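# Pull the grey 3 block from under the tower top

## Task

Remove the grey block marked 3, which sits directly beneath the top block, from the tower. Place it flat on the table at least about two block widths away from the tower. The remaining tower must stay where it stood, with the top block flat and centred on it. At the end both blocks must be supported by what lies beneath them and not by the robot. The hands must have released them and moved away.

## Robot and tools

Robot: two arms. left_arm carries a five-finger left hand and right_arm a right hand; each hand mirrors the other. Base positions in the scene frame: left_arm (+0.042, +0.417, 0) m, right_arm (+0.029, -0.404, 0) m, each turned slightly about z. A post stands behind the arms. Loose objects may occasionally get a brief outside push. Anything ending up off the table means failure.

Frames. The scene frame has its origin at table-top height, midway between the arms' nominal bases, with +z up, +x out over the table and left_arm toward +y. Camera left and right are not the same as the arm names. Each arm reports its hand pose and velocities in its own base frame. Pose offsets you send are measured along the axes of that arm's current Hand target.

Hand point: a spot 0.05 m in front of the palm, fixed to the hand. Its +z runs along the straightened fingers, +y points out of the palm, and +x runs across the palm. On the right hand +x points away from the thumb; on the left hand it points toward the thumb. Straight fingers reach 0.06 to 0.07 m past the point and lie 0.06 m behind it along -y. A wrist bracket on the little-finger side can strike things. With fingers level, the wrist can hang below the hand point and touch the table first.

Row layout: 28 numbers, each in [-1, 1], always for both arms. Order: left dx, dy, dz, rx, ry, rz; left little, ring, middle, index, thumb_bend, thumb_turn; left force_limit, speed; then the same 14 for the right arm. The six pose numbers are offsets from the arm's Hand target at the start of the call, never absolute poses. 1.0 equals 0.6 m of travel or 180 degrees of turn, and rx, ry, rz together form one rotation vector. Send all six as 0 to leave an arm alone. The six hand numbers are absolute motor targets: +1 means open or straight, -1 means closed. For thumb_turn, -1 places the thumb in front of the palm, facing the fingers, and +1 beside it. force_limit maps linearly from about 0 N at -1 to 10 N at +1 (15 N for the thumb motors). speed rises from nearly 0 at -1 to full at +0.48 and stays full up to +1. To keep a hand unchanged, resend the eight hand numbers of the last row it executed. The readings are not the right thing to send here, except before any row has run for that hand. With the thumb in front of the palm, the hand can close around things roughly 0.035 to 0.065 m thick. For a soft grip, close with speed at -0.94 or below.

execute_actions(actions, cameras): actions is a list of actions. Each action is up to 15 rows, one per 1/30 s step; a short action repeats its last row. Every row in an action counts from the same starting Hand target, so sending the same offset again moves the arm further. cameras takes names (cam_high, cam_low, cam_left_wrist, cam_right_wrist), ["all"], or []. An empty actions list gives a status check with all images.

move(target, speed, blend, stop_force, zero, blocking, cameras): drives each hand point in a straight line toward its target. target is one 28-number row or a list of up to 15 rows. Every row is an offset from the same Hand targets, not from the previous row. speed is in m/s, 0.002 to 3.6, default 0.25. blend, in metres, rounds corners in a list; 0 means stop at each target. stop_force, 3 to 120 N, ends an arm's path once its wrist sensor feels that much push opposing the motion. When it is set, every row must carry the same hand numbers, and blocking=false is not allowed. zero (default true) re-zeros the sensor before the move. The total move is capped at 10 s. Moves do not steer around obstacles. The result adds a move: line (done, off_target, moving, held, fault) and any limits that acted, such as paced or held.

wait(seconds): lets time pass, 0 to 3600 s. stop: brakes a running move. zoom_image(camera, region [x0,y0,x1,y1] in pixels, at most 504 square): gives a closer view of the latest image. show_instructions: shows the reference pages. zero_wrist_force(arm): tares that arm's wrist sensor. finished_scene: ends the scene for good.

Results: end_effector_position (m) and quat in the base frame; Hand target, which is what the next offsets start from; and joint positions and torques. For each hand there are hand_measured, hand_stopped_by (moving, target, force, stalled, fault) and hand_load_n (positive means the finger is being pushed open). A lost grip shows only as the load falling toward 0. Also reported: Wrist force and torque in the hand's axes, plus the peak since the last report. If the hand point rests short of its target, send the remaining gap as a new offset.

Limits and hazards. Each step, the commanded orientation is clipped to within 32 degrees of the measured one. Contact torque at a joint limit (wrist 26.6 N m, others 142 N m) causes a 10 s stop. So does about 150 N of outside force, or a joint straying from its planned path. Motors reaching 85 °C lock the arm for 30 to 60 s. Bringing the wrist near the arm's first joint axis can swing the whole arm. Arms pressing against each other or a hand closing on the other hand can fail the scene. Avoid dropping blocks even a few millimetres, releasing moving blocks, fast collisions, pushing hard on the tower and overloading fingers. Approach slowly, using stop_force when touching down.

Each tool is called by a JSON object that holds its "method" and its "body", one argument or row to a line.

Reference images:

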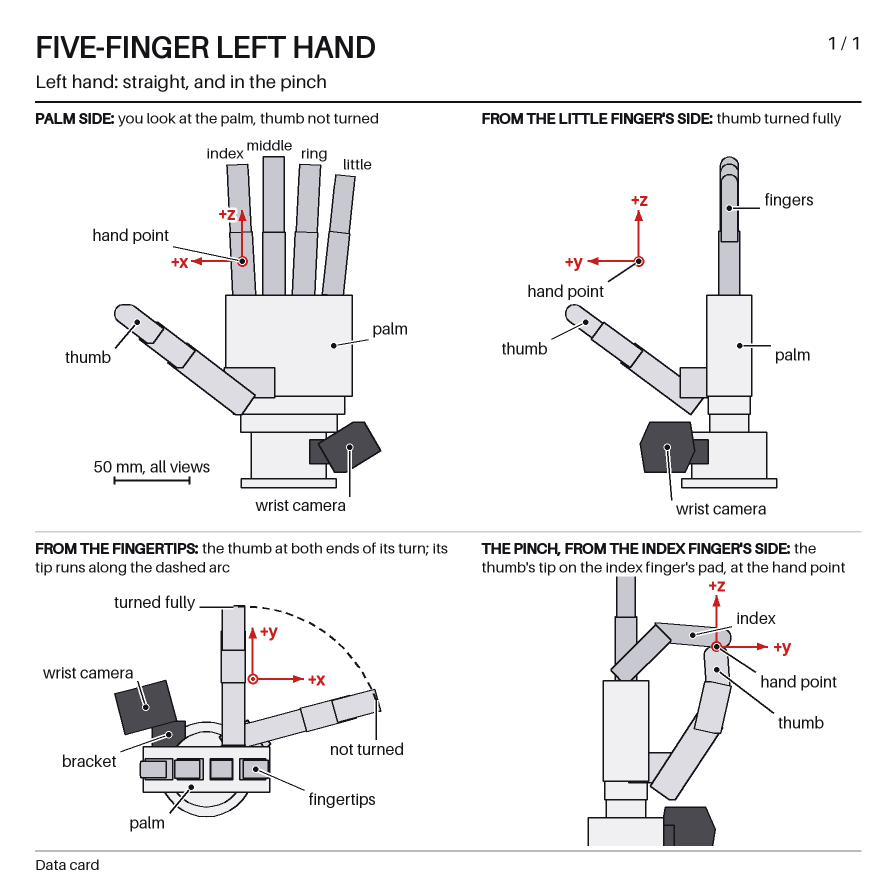

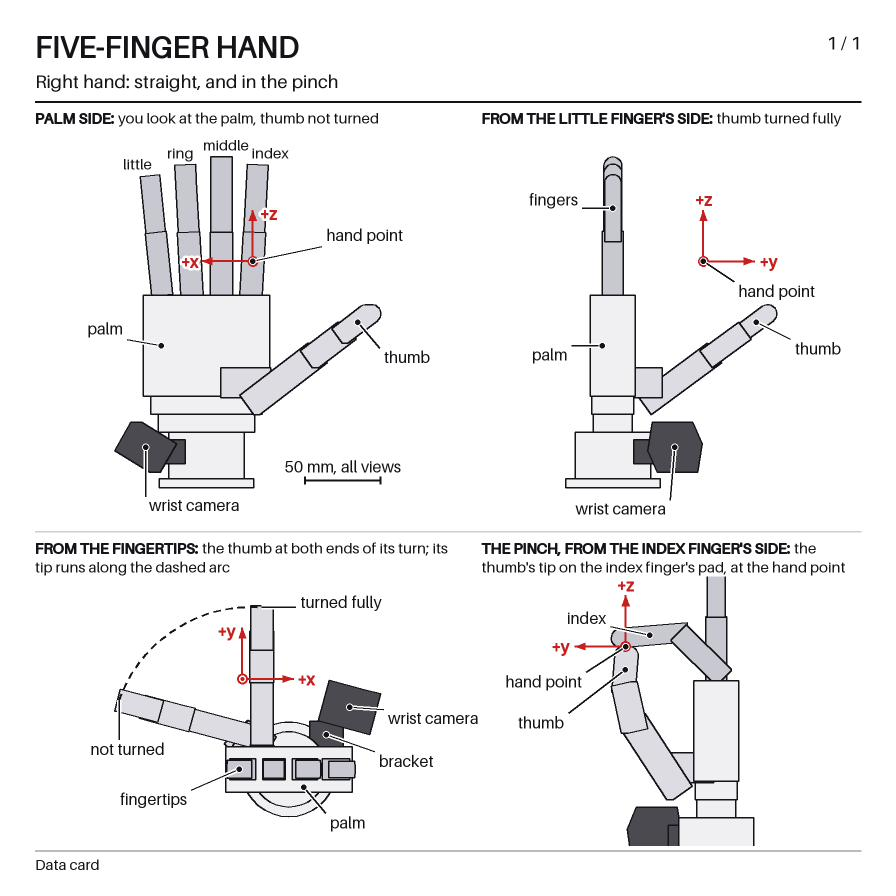

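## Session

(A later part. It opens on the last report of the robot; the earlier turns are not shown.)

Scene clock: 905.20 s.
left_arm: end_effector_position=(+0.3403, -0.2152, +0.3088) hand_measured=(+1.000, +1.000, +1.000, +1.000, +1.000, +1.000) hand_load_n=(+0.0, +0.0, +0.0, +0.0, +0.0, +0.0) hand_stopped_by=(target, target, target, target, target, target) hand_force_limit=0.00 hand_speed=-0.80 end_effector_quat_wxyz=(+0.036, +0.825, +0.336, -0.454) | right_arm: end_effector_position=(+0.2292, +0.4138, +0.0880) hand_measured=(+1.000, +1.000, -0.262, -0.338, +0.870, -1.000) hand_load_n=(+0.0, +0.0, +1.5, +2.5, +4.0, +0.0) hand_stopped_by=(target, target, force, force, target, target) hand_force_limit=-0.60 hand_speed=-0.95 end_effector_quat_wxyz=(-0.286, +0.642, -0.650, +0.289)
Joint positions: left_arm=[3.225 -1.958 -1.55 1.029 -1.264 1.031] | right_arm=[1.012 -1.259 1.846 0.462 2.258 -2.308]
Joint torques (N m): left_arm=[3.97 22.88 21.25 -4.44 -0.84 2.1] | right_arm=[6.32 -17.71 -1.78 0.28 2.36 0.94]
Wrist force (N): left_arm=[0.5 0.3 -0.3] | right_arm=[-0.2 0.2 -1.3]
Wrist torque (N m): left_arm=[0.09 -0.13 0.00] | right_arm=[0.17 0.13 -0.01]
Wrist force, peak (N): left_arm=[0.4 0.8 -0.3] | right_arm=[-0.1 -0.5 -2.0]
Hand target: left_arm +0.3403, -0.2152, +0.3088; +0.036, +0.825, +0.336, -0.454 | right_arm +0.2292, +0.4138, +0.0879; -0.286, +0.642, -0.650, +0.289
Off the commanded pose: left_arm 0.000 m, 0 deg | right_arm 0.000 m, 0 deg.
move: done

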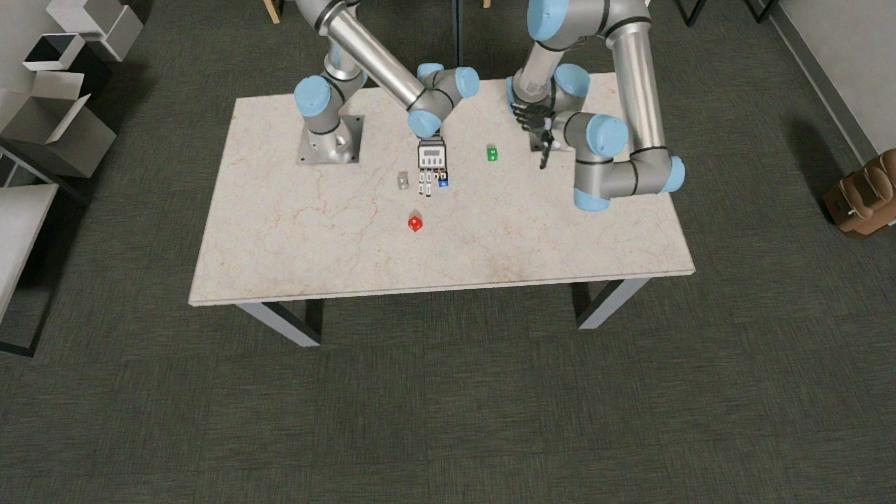

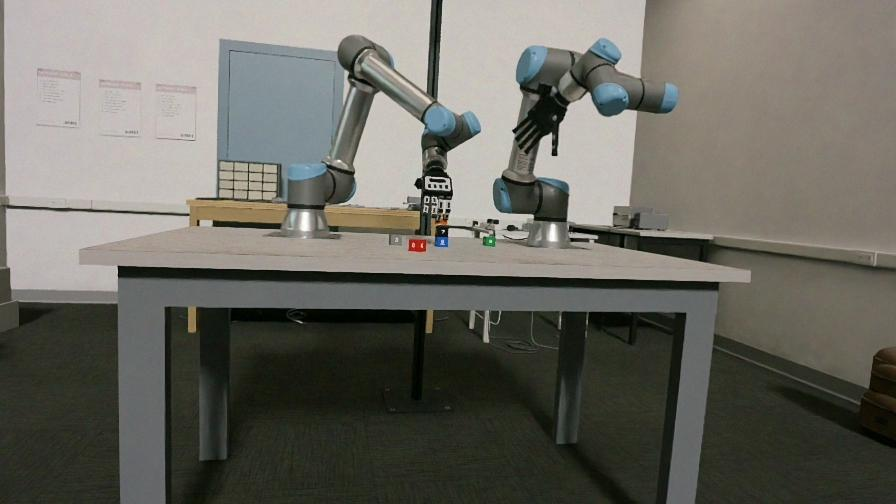

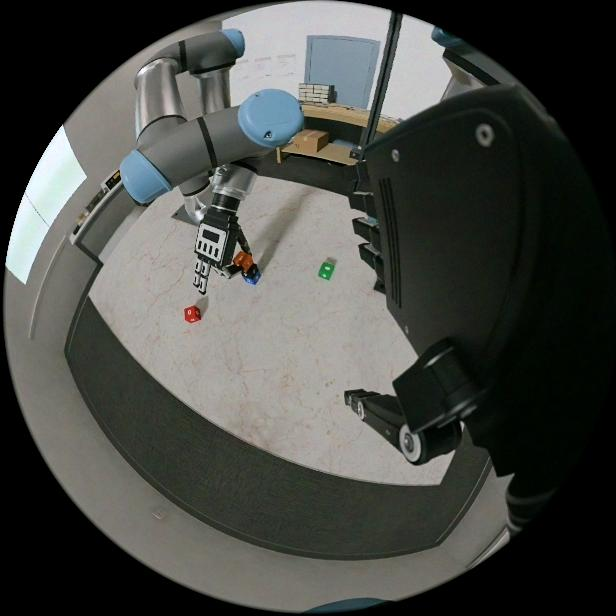

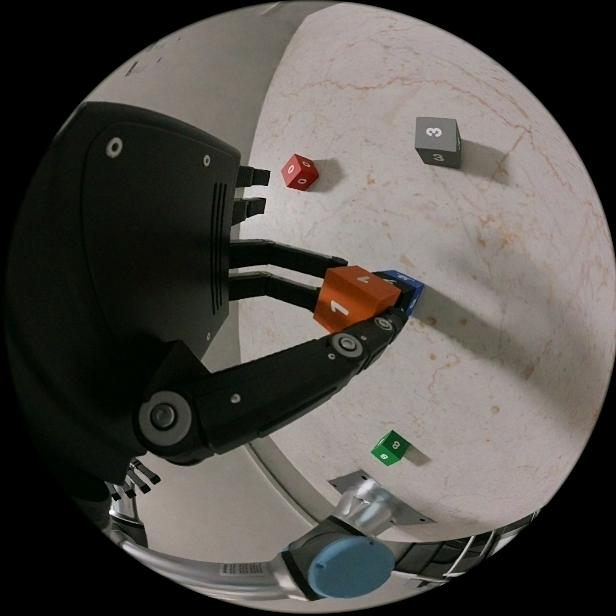

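{"method": "zoom_image", "body": {
  "camera": "cam_left_wrist",
  "region": [228, 245, 268, 285]
}}

{"method": "zoom_image", "body": {
  "camera": "cam_low",
  "region": [425, 205, 460, 250]
}}

{"method": "zoom_image", "body": {
  "camera": "cam_right_wrist",
  "region": [310, 250, 430, 340]
}}

Scaled by 12.600 from the camera's image (finer frame: 880x880).

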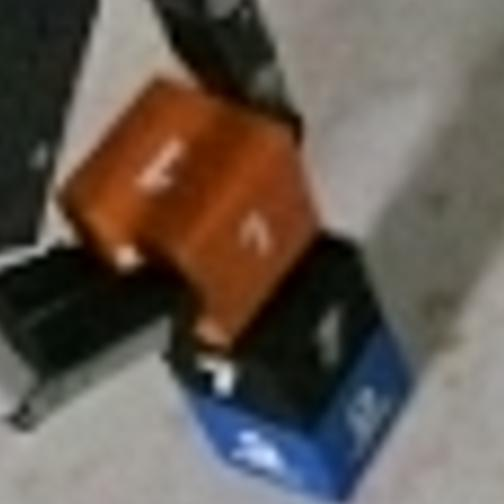

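Scaled by 11.200 from the camera's image (finer frame: 1280x720).

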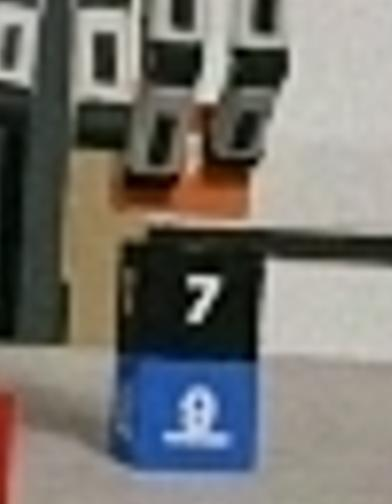

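Scaled by 4.200 from the camera's image (finer frame: 880x880).

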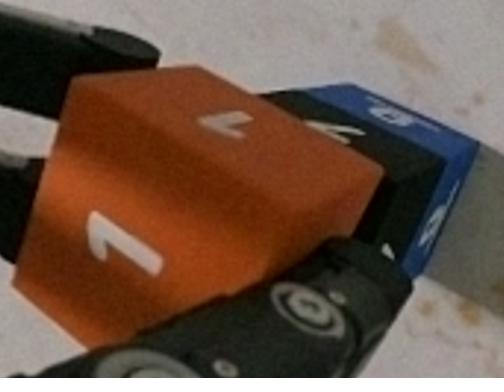

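{"method": "move", "body": {
  "target": [0,0,0,0,0,0,1,1,1,1,1,1,0,-0.8,-0.0123,-0.0012,0.0013,0,-0.0186,-0.0167,1,1,-0.4,-0.42,0.87,-1,-0.6,-0.95],
  "speed": 0.04,
  "cameras": ["all"]
}}

{"method": "zoom_image", "body": {
  "camera": "cam_left_wrist",
  "region": [228, 245, 268, 285]
}}

{"method": "zoom_image", "body": {
  "camera": "cam_low",
  "region": [425, 205, 460, 250]
}}

{"method": "zoom_image", "body": {
  "camera": "cam_right_wrist",
  "region": [310, 250, 430, 340]
}}

Scene clock: 950.63 s.
left_arm: end_effector_position=(+0.3403, -0.2152, +0.3088) hand_measured=(+1.000, +1.000, +1.000, +1.000, +1.000, +1.000) hand_load_n=(+0.0, +0.0, +0.0, +0.0, +0.0, +0.0) hand_stopped_by=(target, target, target, target, target, target) hand_force_limit=0.00 hand_speed=-0.80 end_effector_quat_wxyz=(+0.036, +0.825, +0.336, -0.454) | right_arm: end_effector_position=(+0.2303, +0.4212, +0.0879) hand_measured=(+1.000, +1.000, -0.262, -0.338, +0.870, -1.000) hand_load_n=(+0.0, +0.0, +2.0, +2.5, +4.0, +0.0) hand_stopped_by=(target, target, force, force, target, target) hand_force_limit=-0.60 hand_speed=-0.95 end_effector_quat_wxyz=(-0.297, +0.667, -0.624, +0.278)
Joint positions: left_arm=[3.225 -1.958 -1.55 1.029 -1.264 1.031] | right_arm=[0.998 -1.28 1.858 0.408 2.21 -2.408]
Joint torques (N m): left_arm=[4.33 23.15 20.87 -4.43 -0.79 2.11] | right_arm=[-7.93 -42.23 -2.13 -0.03 -0.28 -2.17]
Wrist force (N): left_arm=[0.4 0.7 0.1] | right_arm=[-0.2 0.2 -1.0]
Wrist torque (N m): left_arm=[0.12 -0.09 -0.03] | right_arm=[0.17 0.13 0.15]
Wrist force, peak (N): left_arm=[0.8 0.7 -0.2] | right_arm=[-0.4 0.5 -1.5]
Hand target: left_arm +0.3403, -0.2152, +0.3088; +0.036, +0.825, +0.336, -0.454 | right_arm +0.2303, +0.4212, +0.0879; -0.297, +0.667, -0.624, +0.278
Off the commanded pose: left_arm 0.000 m, 0 deg | right_arm 0.000 m, 0 deg.
move: done

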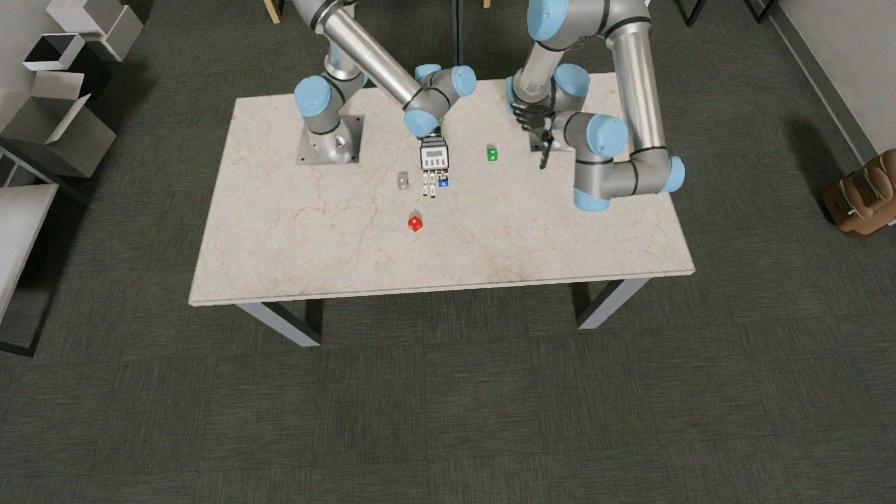

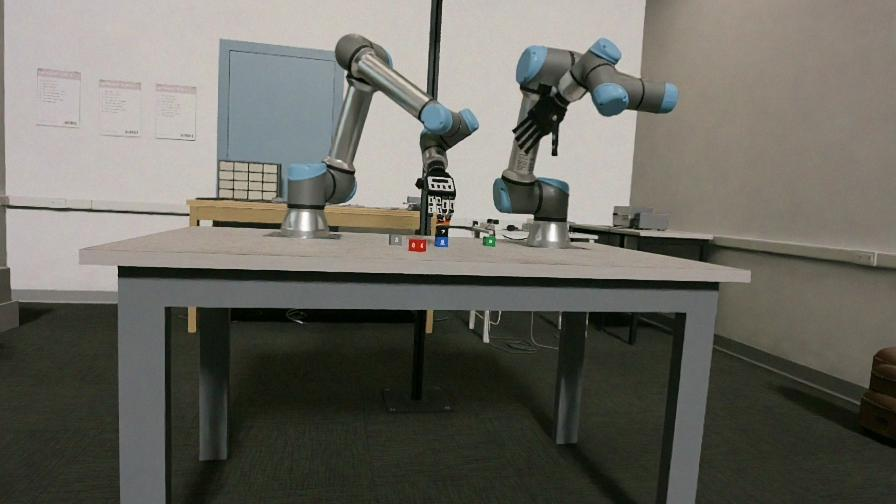

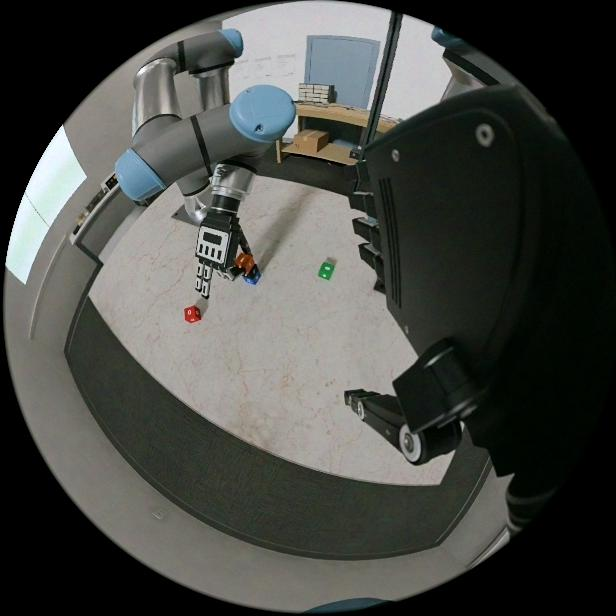

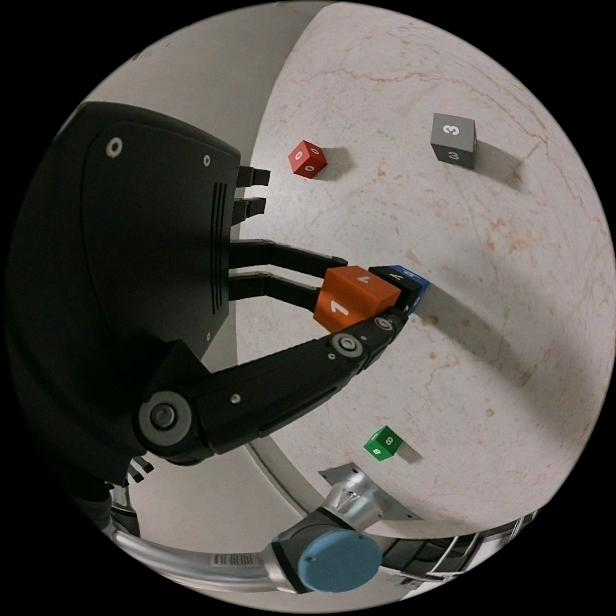

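Scaled by 12.600 from the camera's image (finer frame: 880x880).

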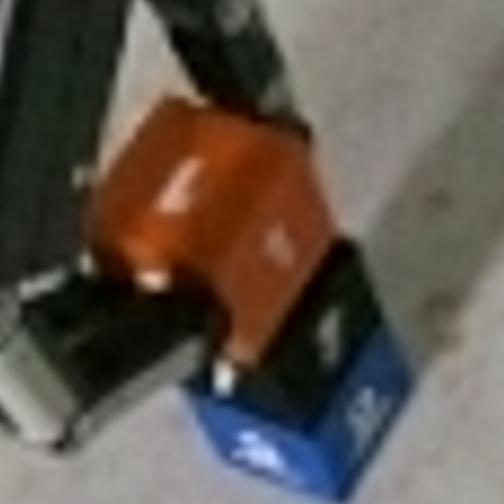

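Scaled by 11.200 from the camera's image (finer frame: 1280x720).

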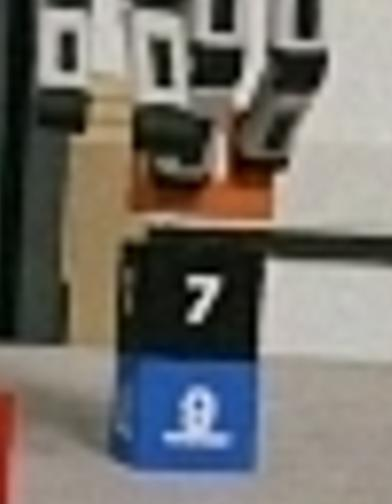

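Scaled by 4.200 from the camera's image (finer frame: 880x880).

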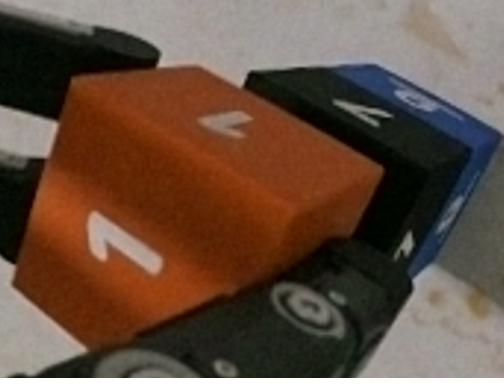

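{"method": "move", "body": {
  "target": [0,0,0,0,0,0,1,1,1,1,1,1,0,-0.8,0,0.0075,0.0027,0,0,0,1,1,-0.4,-0.42,0.87,-1,-0.6,-0.95],
  "speed": 0.01,
  "stop_force": 3,
  "cameras": ["all"]
}}

{"method": "zoom_image", "body": {
  "camera": "cam_left_wrist",
  "region": [228, 245, 268, 285]
}}

{"method": "zoom_image", "body": {
  "camera": "cam_low",
  "region": [425, 205, 460, 250]
}}

{"method": "zoom_image", "body": {
  "camera": "cam_right_wrist",
  "region": [310, 250, 430, 340]
}}

Scene clock: 995.13 s.
left_arm: end_effector_position=(+0.3403, -0.2152, +0.3088) hand_measured=(+1.000, +1.000, +1.000, +1.000, +1.000, +1.000) hand_load_n=(+0.0, +0.0, +0.5, +0.0, -0.5, +0.0) hand_stopped_by=(target, target, target, target, target, target) hand_force_limit=0.00 hand_speed=-0.80 end_effector_quat_wxyz=(+0.036, +0.825, +0.336, -0.454) | right_arm: end_effector_position=(+0.2285, +0.4211, +0.0835) hand_measured=(+1.000, +1.000, -0.262, -0.338, +0.870, -1.000) hand_load_n=(+0.0, -0.5, +1.5, +2.5, +4.0, +0.0) hand_stopped_by=(target, target, force, force, target, target) hand_force_limit=-0.60 hand_speed=-0.95 end_effector_quat_wxyz=(-0.297, +0.667, -0.624, +0.278)
Joint positions: left_arm=[3.225 -1.958 -1.55 1.029 -1.264 1.031] | right_arm=[1.002 -1.274 1.865 0.398 2.211 -2.404]
Joint torques (N m): left_arm=[4.31 22.92 21.16 -4.39 -0.69 2.04] | right_arm=[6.39 -17.05 -2.64 -0.24 2.16 2.09]
Wrist force (N): left_arm=[0.5 0.4 -0.1] | right_arm=[-0.2 0.3 -1.3]
Wrist torque (N m): left_arm=[0.08 -0.12 -0.01] | right_arm=[0.19 0.14 -0.02]
Wrist force, peak (N): left_arm=[0.8 0.4 -0.4] | right_arm=[-0.1 0.3 -1.4]
Hand target: left_arm +0.3403, -0.2152, +0.3088; +0.036, +0.825, +0.336, -0.454 | right_arm +0.2285, +0.4211, +0.0835; -0.297, +0.667, -0.624, +0.278
Off the commanded pose: left_arm 0.000 m, 0 deg | right_arm 0.000 m, 0 deg.
move: done

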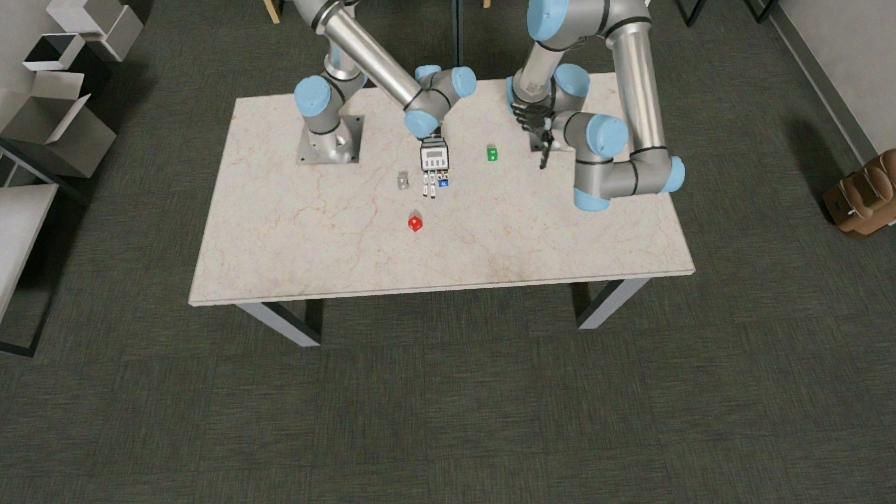

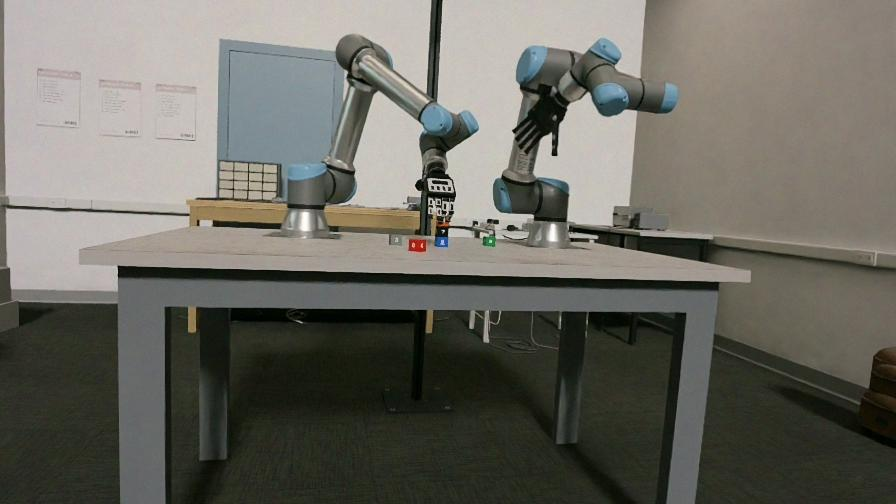

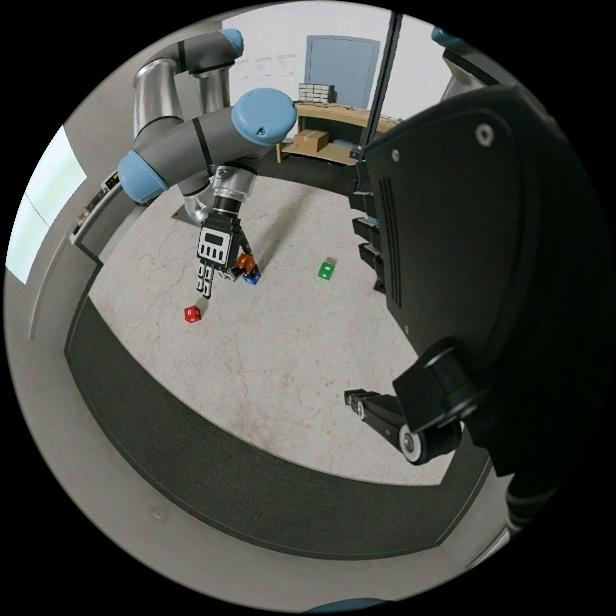

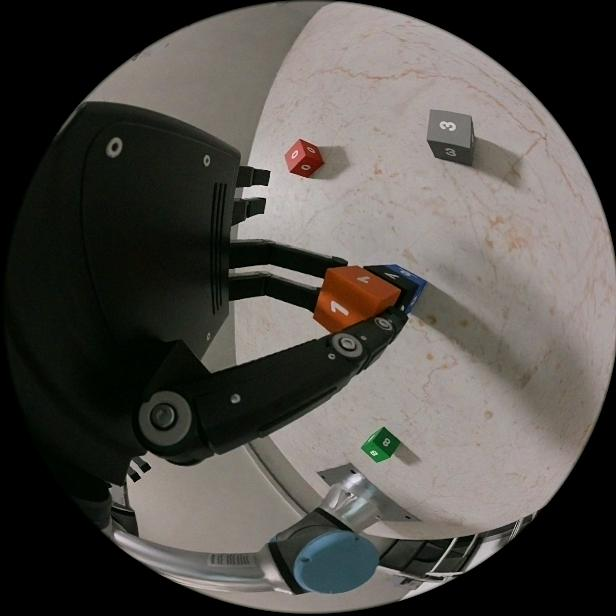

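Scaled by 12.600 from the camera's image (finer frame: 880x880).

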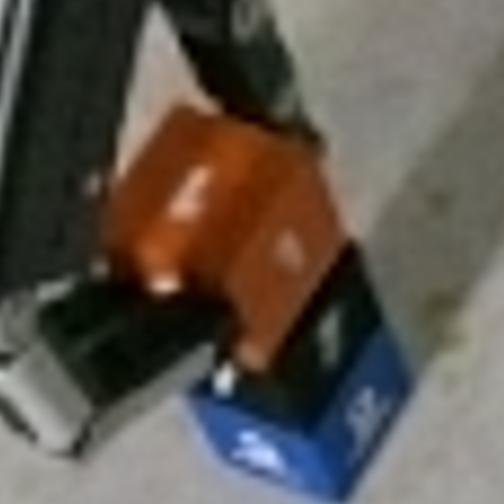

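Scaled by 11.200 from the camera's image (finer frame: 1280x720).

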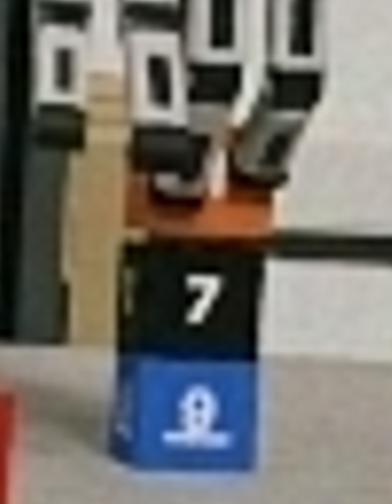

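Scaled by 4.200 from the camera's image (finer frame: 880x880).

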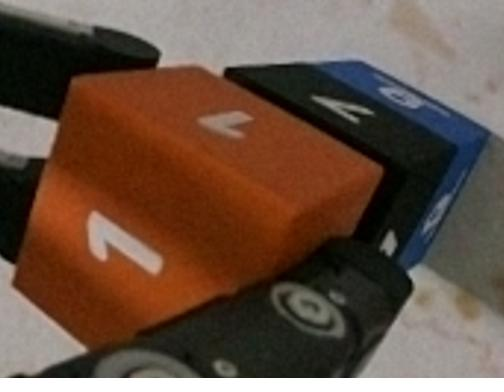

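{"method": "move", "body": {
  "target": [0,0,0,0,0,0,1,1,1,1,1,1,0,-0.8,0.0015,0.0022,-0.0025,0,0,0,1,1,-0.4,-0.42,0.87,-1,-0.6,-0.95],
  "speed": 0.01
}}

{"method": "move", "body": {
  "target": [0,0,0,0,0,0,1,1,1,1,1,1,0,-0.8,0,0.0043,0.0039,0,0,0,1,1,-0.4,-0.42,0.87,-1,-0.6,-0.95],
  "speed": 0.005,
  "stop_force": 3,
  "cameras": ["all"]
}}

{"method": "zoom_image", "body": {
  "camera": "cam_left_wrist",
  "region": [228, 245, 268, 285]
}}

{"method": "zoom_image", "body": {
  "camera": "cam_low",
  "region": [425, 205, 460, 250]
}}

{"method": "zoom_image", "body": {
  "camera": "cam_right_wrist",
  "region": [310, 250, 430, 340]
}}

Scene clock: 1023.40 s.
left_arm: end_effector_position=(+0.3403, -0.2152, +0.3088) hand_measured=(+1.000, +1.000, +1.000, +1.000, +1.000, +1.000) hand_load_n=(-0.5, +0.0, +0.0, +0.0, +0.0, +0.0) hand_stopped_by=(target, target, target, target, target, target) hand_force_limit=0.00 hand_speed=-0.80 end_effector_quat_wxyz=(+0.036, +0.825, +0.336, -0.454) | right_arm: end_effector_position=(+0.2267, +0.4201, +0.0835) hand_measured=(+1.000, +1.000, -0.262, -0.338, +0.870, -1.000) hand_load_n=(+0.0, +0.0, +1.5, +2.5, +4.0, +0.0) hand_stopped_by=(target, target, force, force, target, target) hand_force_limit=-0.60 hand_speed=-0.95 end_effector_quat_wxyz=(-0.297, +0.667, -0.624, +0.278)
Joint positions: left_arm=[3.225 -1.958 -1.55 1.029 -1.264 1.031] | right_arm=[1.004 -1.277 1.869 0.399 2.213 -2.402]
Joint torques (N m): left_arm=[3.89 23.16 20.83 -4.36 -0.74 2.04] | right_arm=[4.47 -43.15 -2.53 2.89 2.28 2.11]
Wrist force (N): left_arm=[0.6 0.5 -0.1] | right_arm=[-0.2 0.0 -1.0]
Wrist torque (N m): left_arm=[0.11 -0.13 -0.01] | right_arm=[0.14 0.13 -0.03]
Wrist force, peak (N): left_arm=[0.9 0.4 -0.3] | right_arm=[-0.1 0.3 -1.5]
Hand target: left_arm +0.3403, -0.2152, +0.3088; +0.036, +0.825, +0.336, -0.454 | right_arm +0.2266, +0.4201, +0.0835; -0.297, +0.667, -0.624, +0.278
Off the commanded pose: left_arm 0.000 m, 0 deg | right_arm 0.000 m, 0 deg.
move: done

Scene clock: 1024.97 s.
left_arm: end_effector_position=(+0.3403, -0.2152, +0.3088) hand_measured=(+1.000, +1.000, +1.000, +1.000, +1.000, +1.000) hand_load_n=(+0.0, +0.0, +0.0, +0.0, +0.0, +0.0) hand_stopped_by=(target, target, target, target, target, target) hand_force_limit=0.00 hand_speed=-0.80 end_effector_quat_wxyz=(+0.036, +0.825, +0.336, -0.454) | right_arm: end_effector_position=(+0.2266, +0.4201, +0.0800) hand_measured=(+1.000, +1.000, -0.262, -0.338, +0.870, -1.000) hand_load_n=(+0.0, +0.0, +1.5, +2.0, +4.0, +0.0) hand_stopped_by=(target, target, force, force, target, target) hand_force_limit=-0.60 hand_speed=-0.95 end_effector_quat_wxyz=(-0.297, +0.667, -0.624, +0.278)
Joint positions: left_arm=[3.225 -1.958 -1.55 1.029 -1.264 1.031] | right_arm=[1.005 -1.272 1.873 0.39 2.213 -2.401]
Joint torques (N m): left_arm=[3.33 22.58 21.22 -4.54 -0.67 1.97] | right_arm=[3.22 -15.9 -1.55 -0.08 1.79 0.77]
Wrist force (N): left_arm=[0.6 0.4 -0.6] | right_arm=[-0.4 -1.3 -2.3]
Wrist torque (N m): left_arm=[0.11 -0.14 -0.01] | right_arm=[0.06 0.16 -0.03]
Wrist force, peak (N): left_arm=[0.9 0.4 -0.3] | right_arm=[-0.4 -1.6 -2.9]
Hand target: left_arm +0.3403, -0.2152, +0.3088; +0.036, +0.825, +0.336, -0.454 | right_arm +0.2266, +0.4201, +0.0800; -0.297, +0.667, -0.624, +0.278
Off the commanded pose: left_arm 0.000 m, 0 deg | right_arm 0.000 m, 0 deg.
move: done

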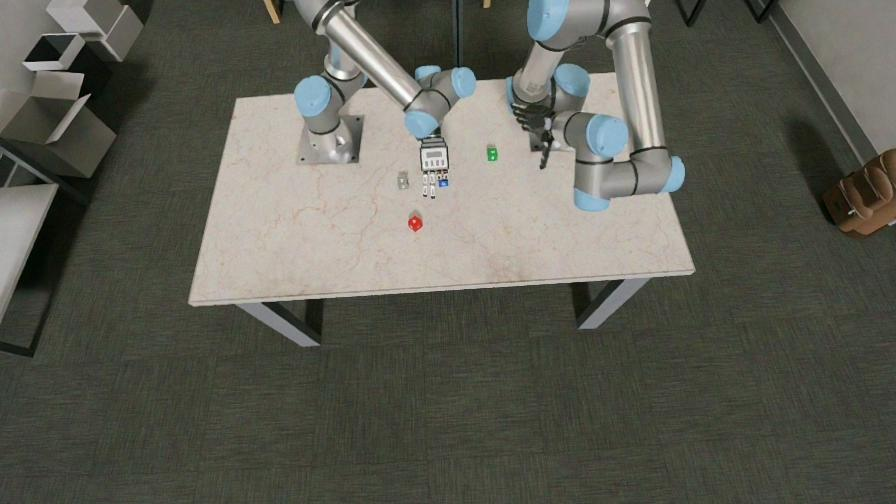

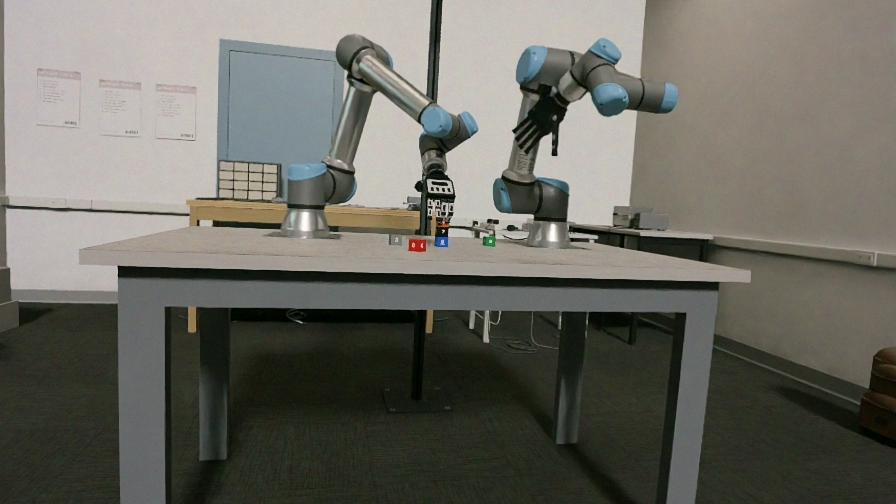

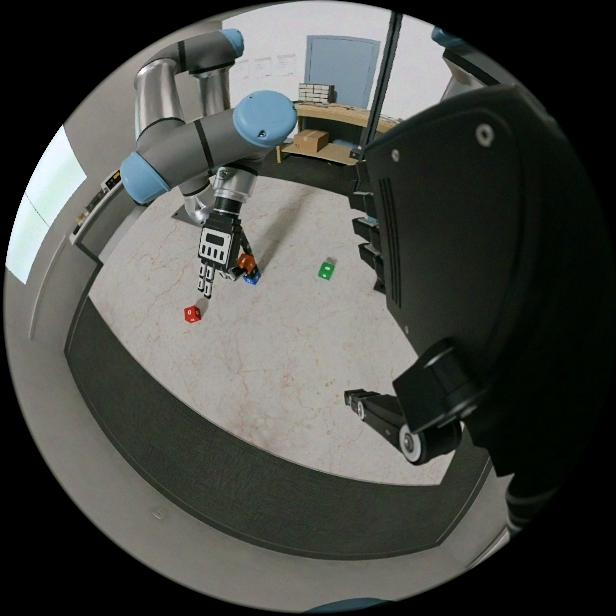

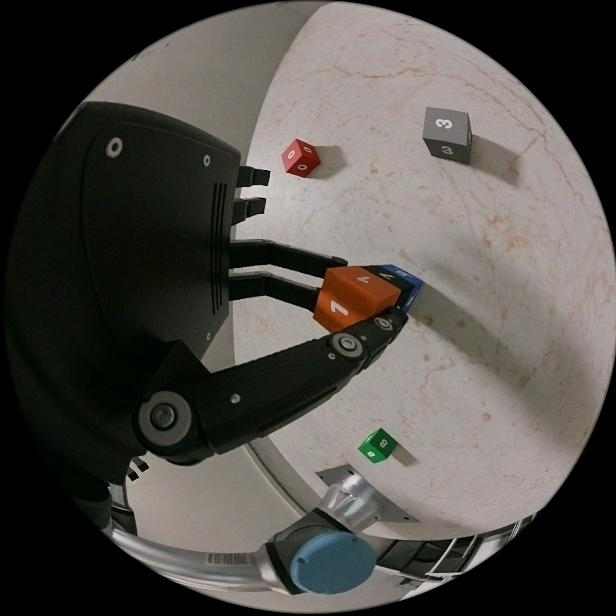

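Scaled by 12.600 from the camera's image (finer frame: 880x880).

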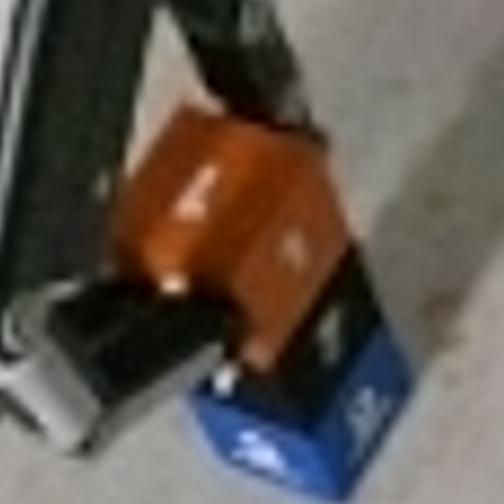

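Scaled by 11.200 from the camera's image (finer frame: 1280x720).

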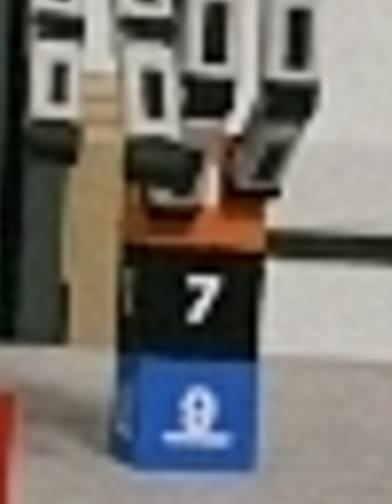

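Scaled by 4.200 from the camera's image (finer frame: 880x880).

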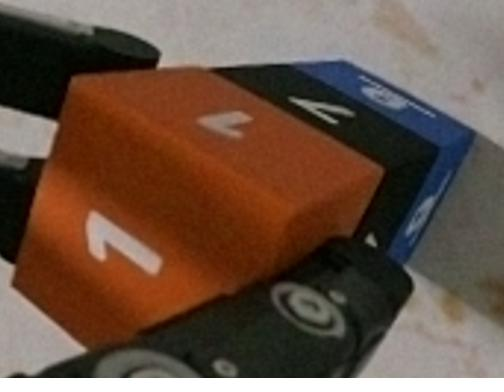

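{"method": "move", "body": {
  "target": [0,0,0,0,0,0,1,1,1,1,1,1,0,-0.8,0,0,0,0,0,0,1,1,-0.14,-0.16,1,-1,-0.6,-0.93],
  "cameras": ["all"]
}}

{"method": "zoom_image", "body": {
  "camera": "cam_left_wrist",
  "region": [228, 245, 268, 285]
}}

{"method": "zoom_image", "body": {
  "camera": "cam_low",
  "region": [425, 205, 460, 250]
}}

{"method": "zoom_image", "body": {
  "camera": "cam_right_wrist",
  "region": [310, 250, 430, 340]
}}

Scene clock: 1036.93 s.
left_arm: end_effector_position=(+0.3403, -0.2152, +0.3088) hand_measured=(+1.000, +1.000, +1.000, +1.000, +1.000, +1.000) hand_load_n=(+0.0, +0.0, +0.0, +0.0, +0.0, +0.0) hand_stopped_by=(target, target, target, target, target, target) hand_force_limit=0.00 hand_speed=-0.80 end_effector_quat_wxyz=(+0.036, +0.825, +0.336, -0.454) | right_arm: end_effector_position=(+0.2266, +0.4201, +0.0800) hand_measured=(+1.000, +1.000, -0.140, -0.160, +1.000, -1.000) hand_load_n=(+0.0, +0.0, +0.0, +0.0, +0.0, +0.0) hand_stopped_by=(target, target, target, target, target, target) hand_force_limit=-0.60 hand_speed=-0.93 end_effector_quat_wxyz=(-0.297, +0.667, -0.624, +0.278)
Joint positions: left_arm=[3.225 -1.958 -1.55 1.029 -1.264 1.031] | right_arm=[1.005 -1.272 1.873 0.39 2.213 -2.401]
Joint torques (N m): left_arm=[3.64 22.47 20.83 -4.39 -0.64 2.01] | right_arm=[-6.75 -21.06 -5.97 0.55 0.46 -1.43]
Wrist force (N): left_arm=[0.1 0.1 -0.2] | right_arm=[-0.2 0.0 -1.2]
Wrist torque (N m): left_arm=[0.06 -0.06 -0.03] | right_arm=[0.16 0.14 -0.03]
Wrist force, peak (N): left_arm=[1.1 0.4 -0.4] | right_arm=[-0.1 -1.8 -3.0]
Hand target: left_arm +0.3403, -0.2152, +0.3088; +0.036, +0.825, +0.336, -0.454 | right_arm +0.2266, +0.4201, +0.0800; -0.297, +0.667, -0.624, +0.278
Off the commanded pose: left_arm 0.000 m, 0 deg | right_arm 0.000 m, 0 deg.
move: done

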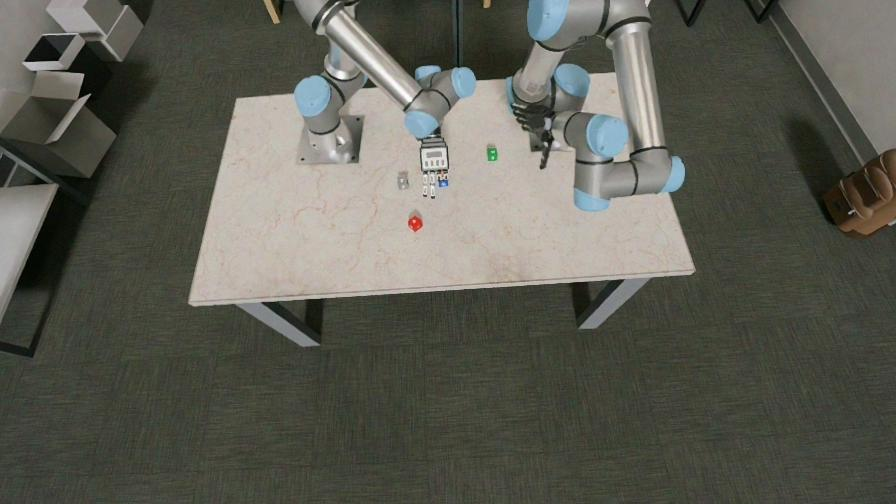

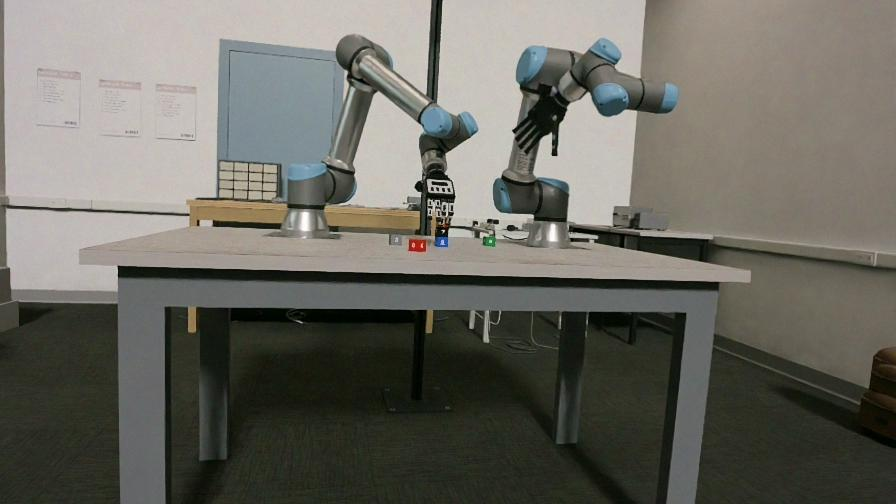

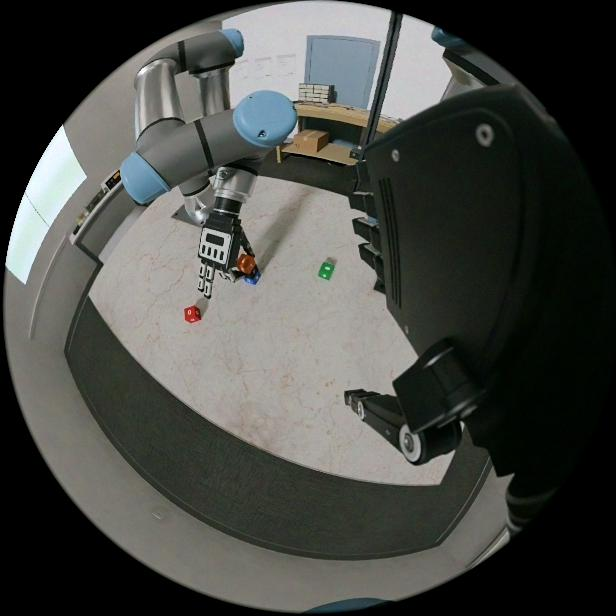

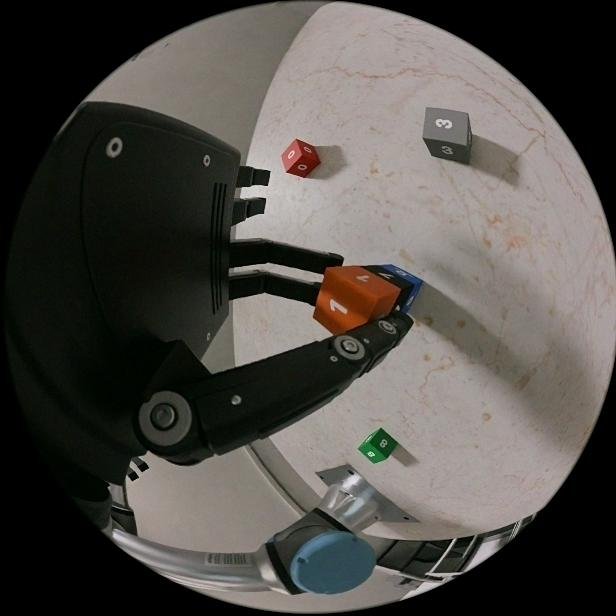

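Scaled by 12.600 from the camera's image (finer frame: 880x880).

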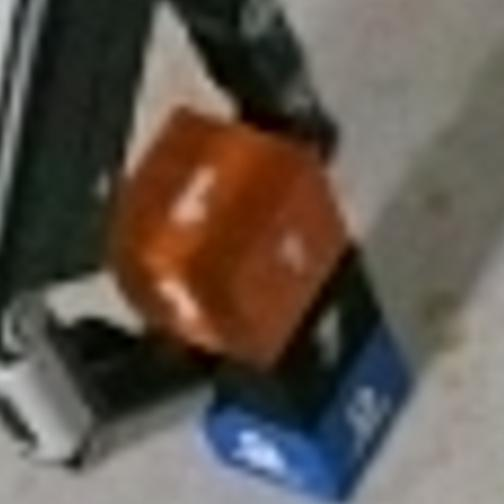

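Scaled by 11.200 from the camera's image (finer frame: 1280x720).

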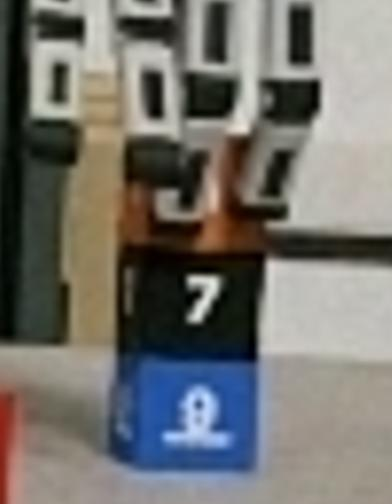

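Scaled by 4.200 from the camera's image (finer frame: 880x880).

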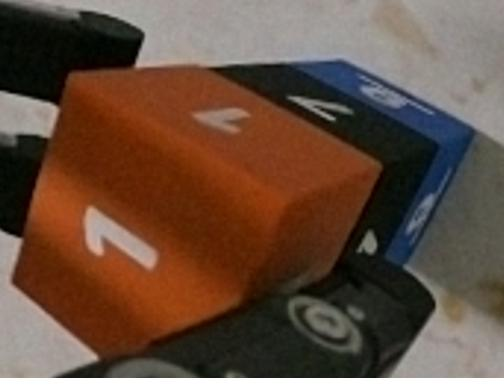

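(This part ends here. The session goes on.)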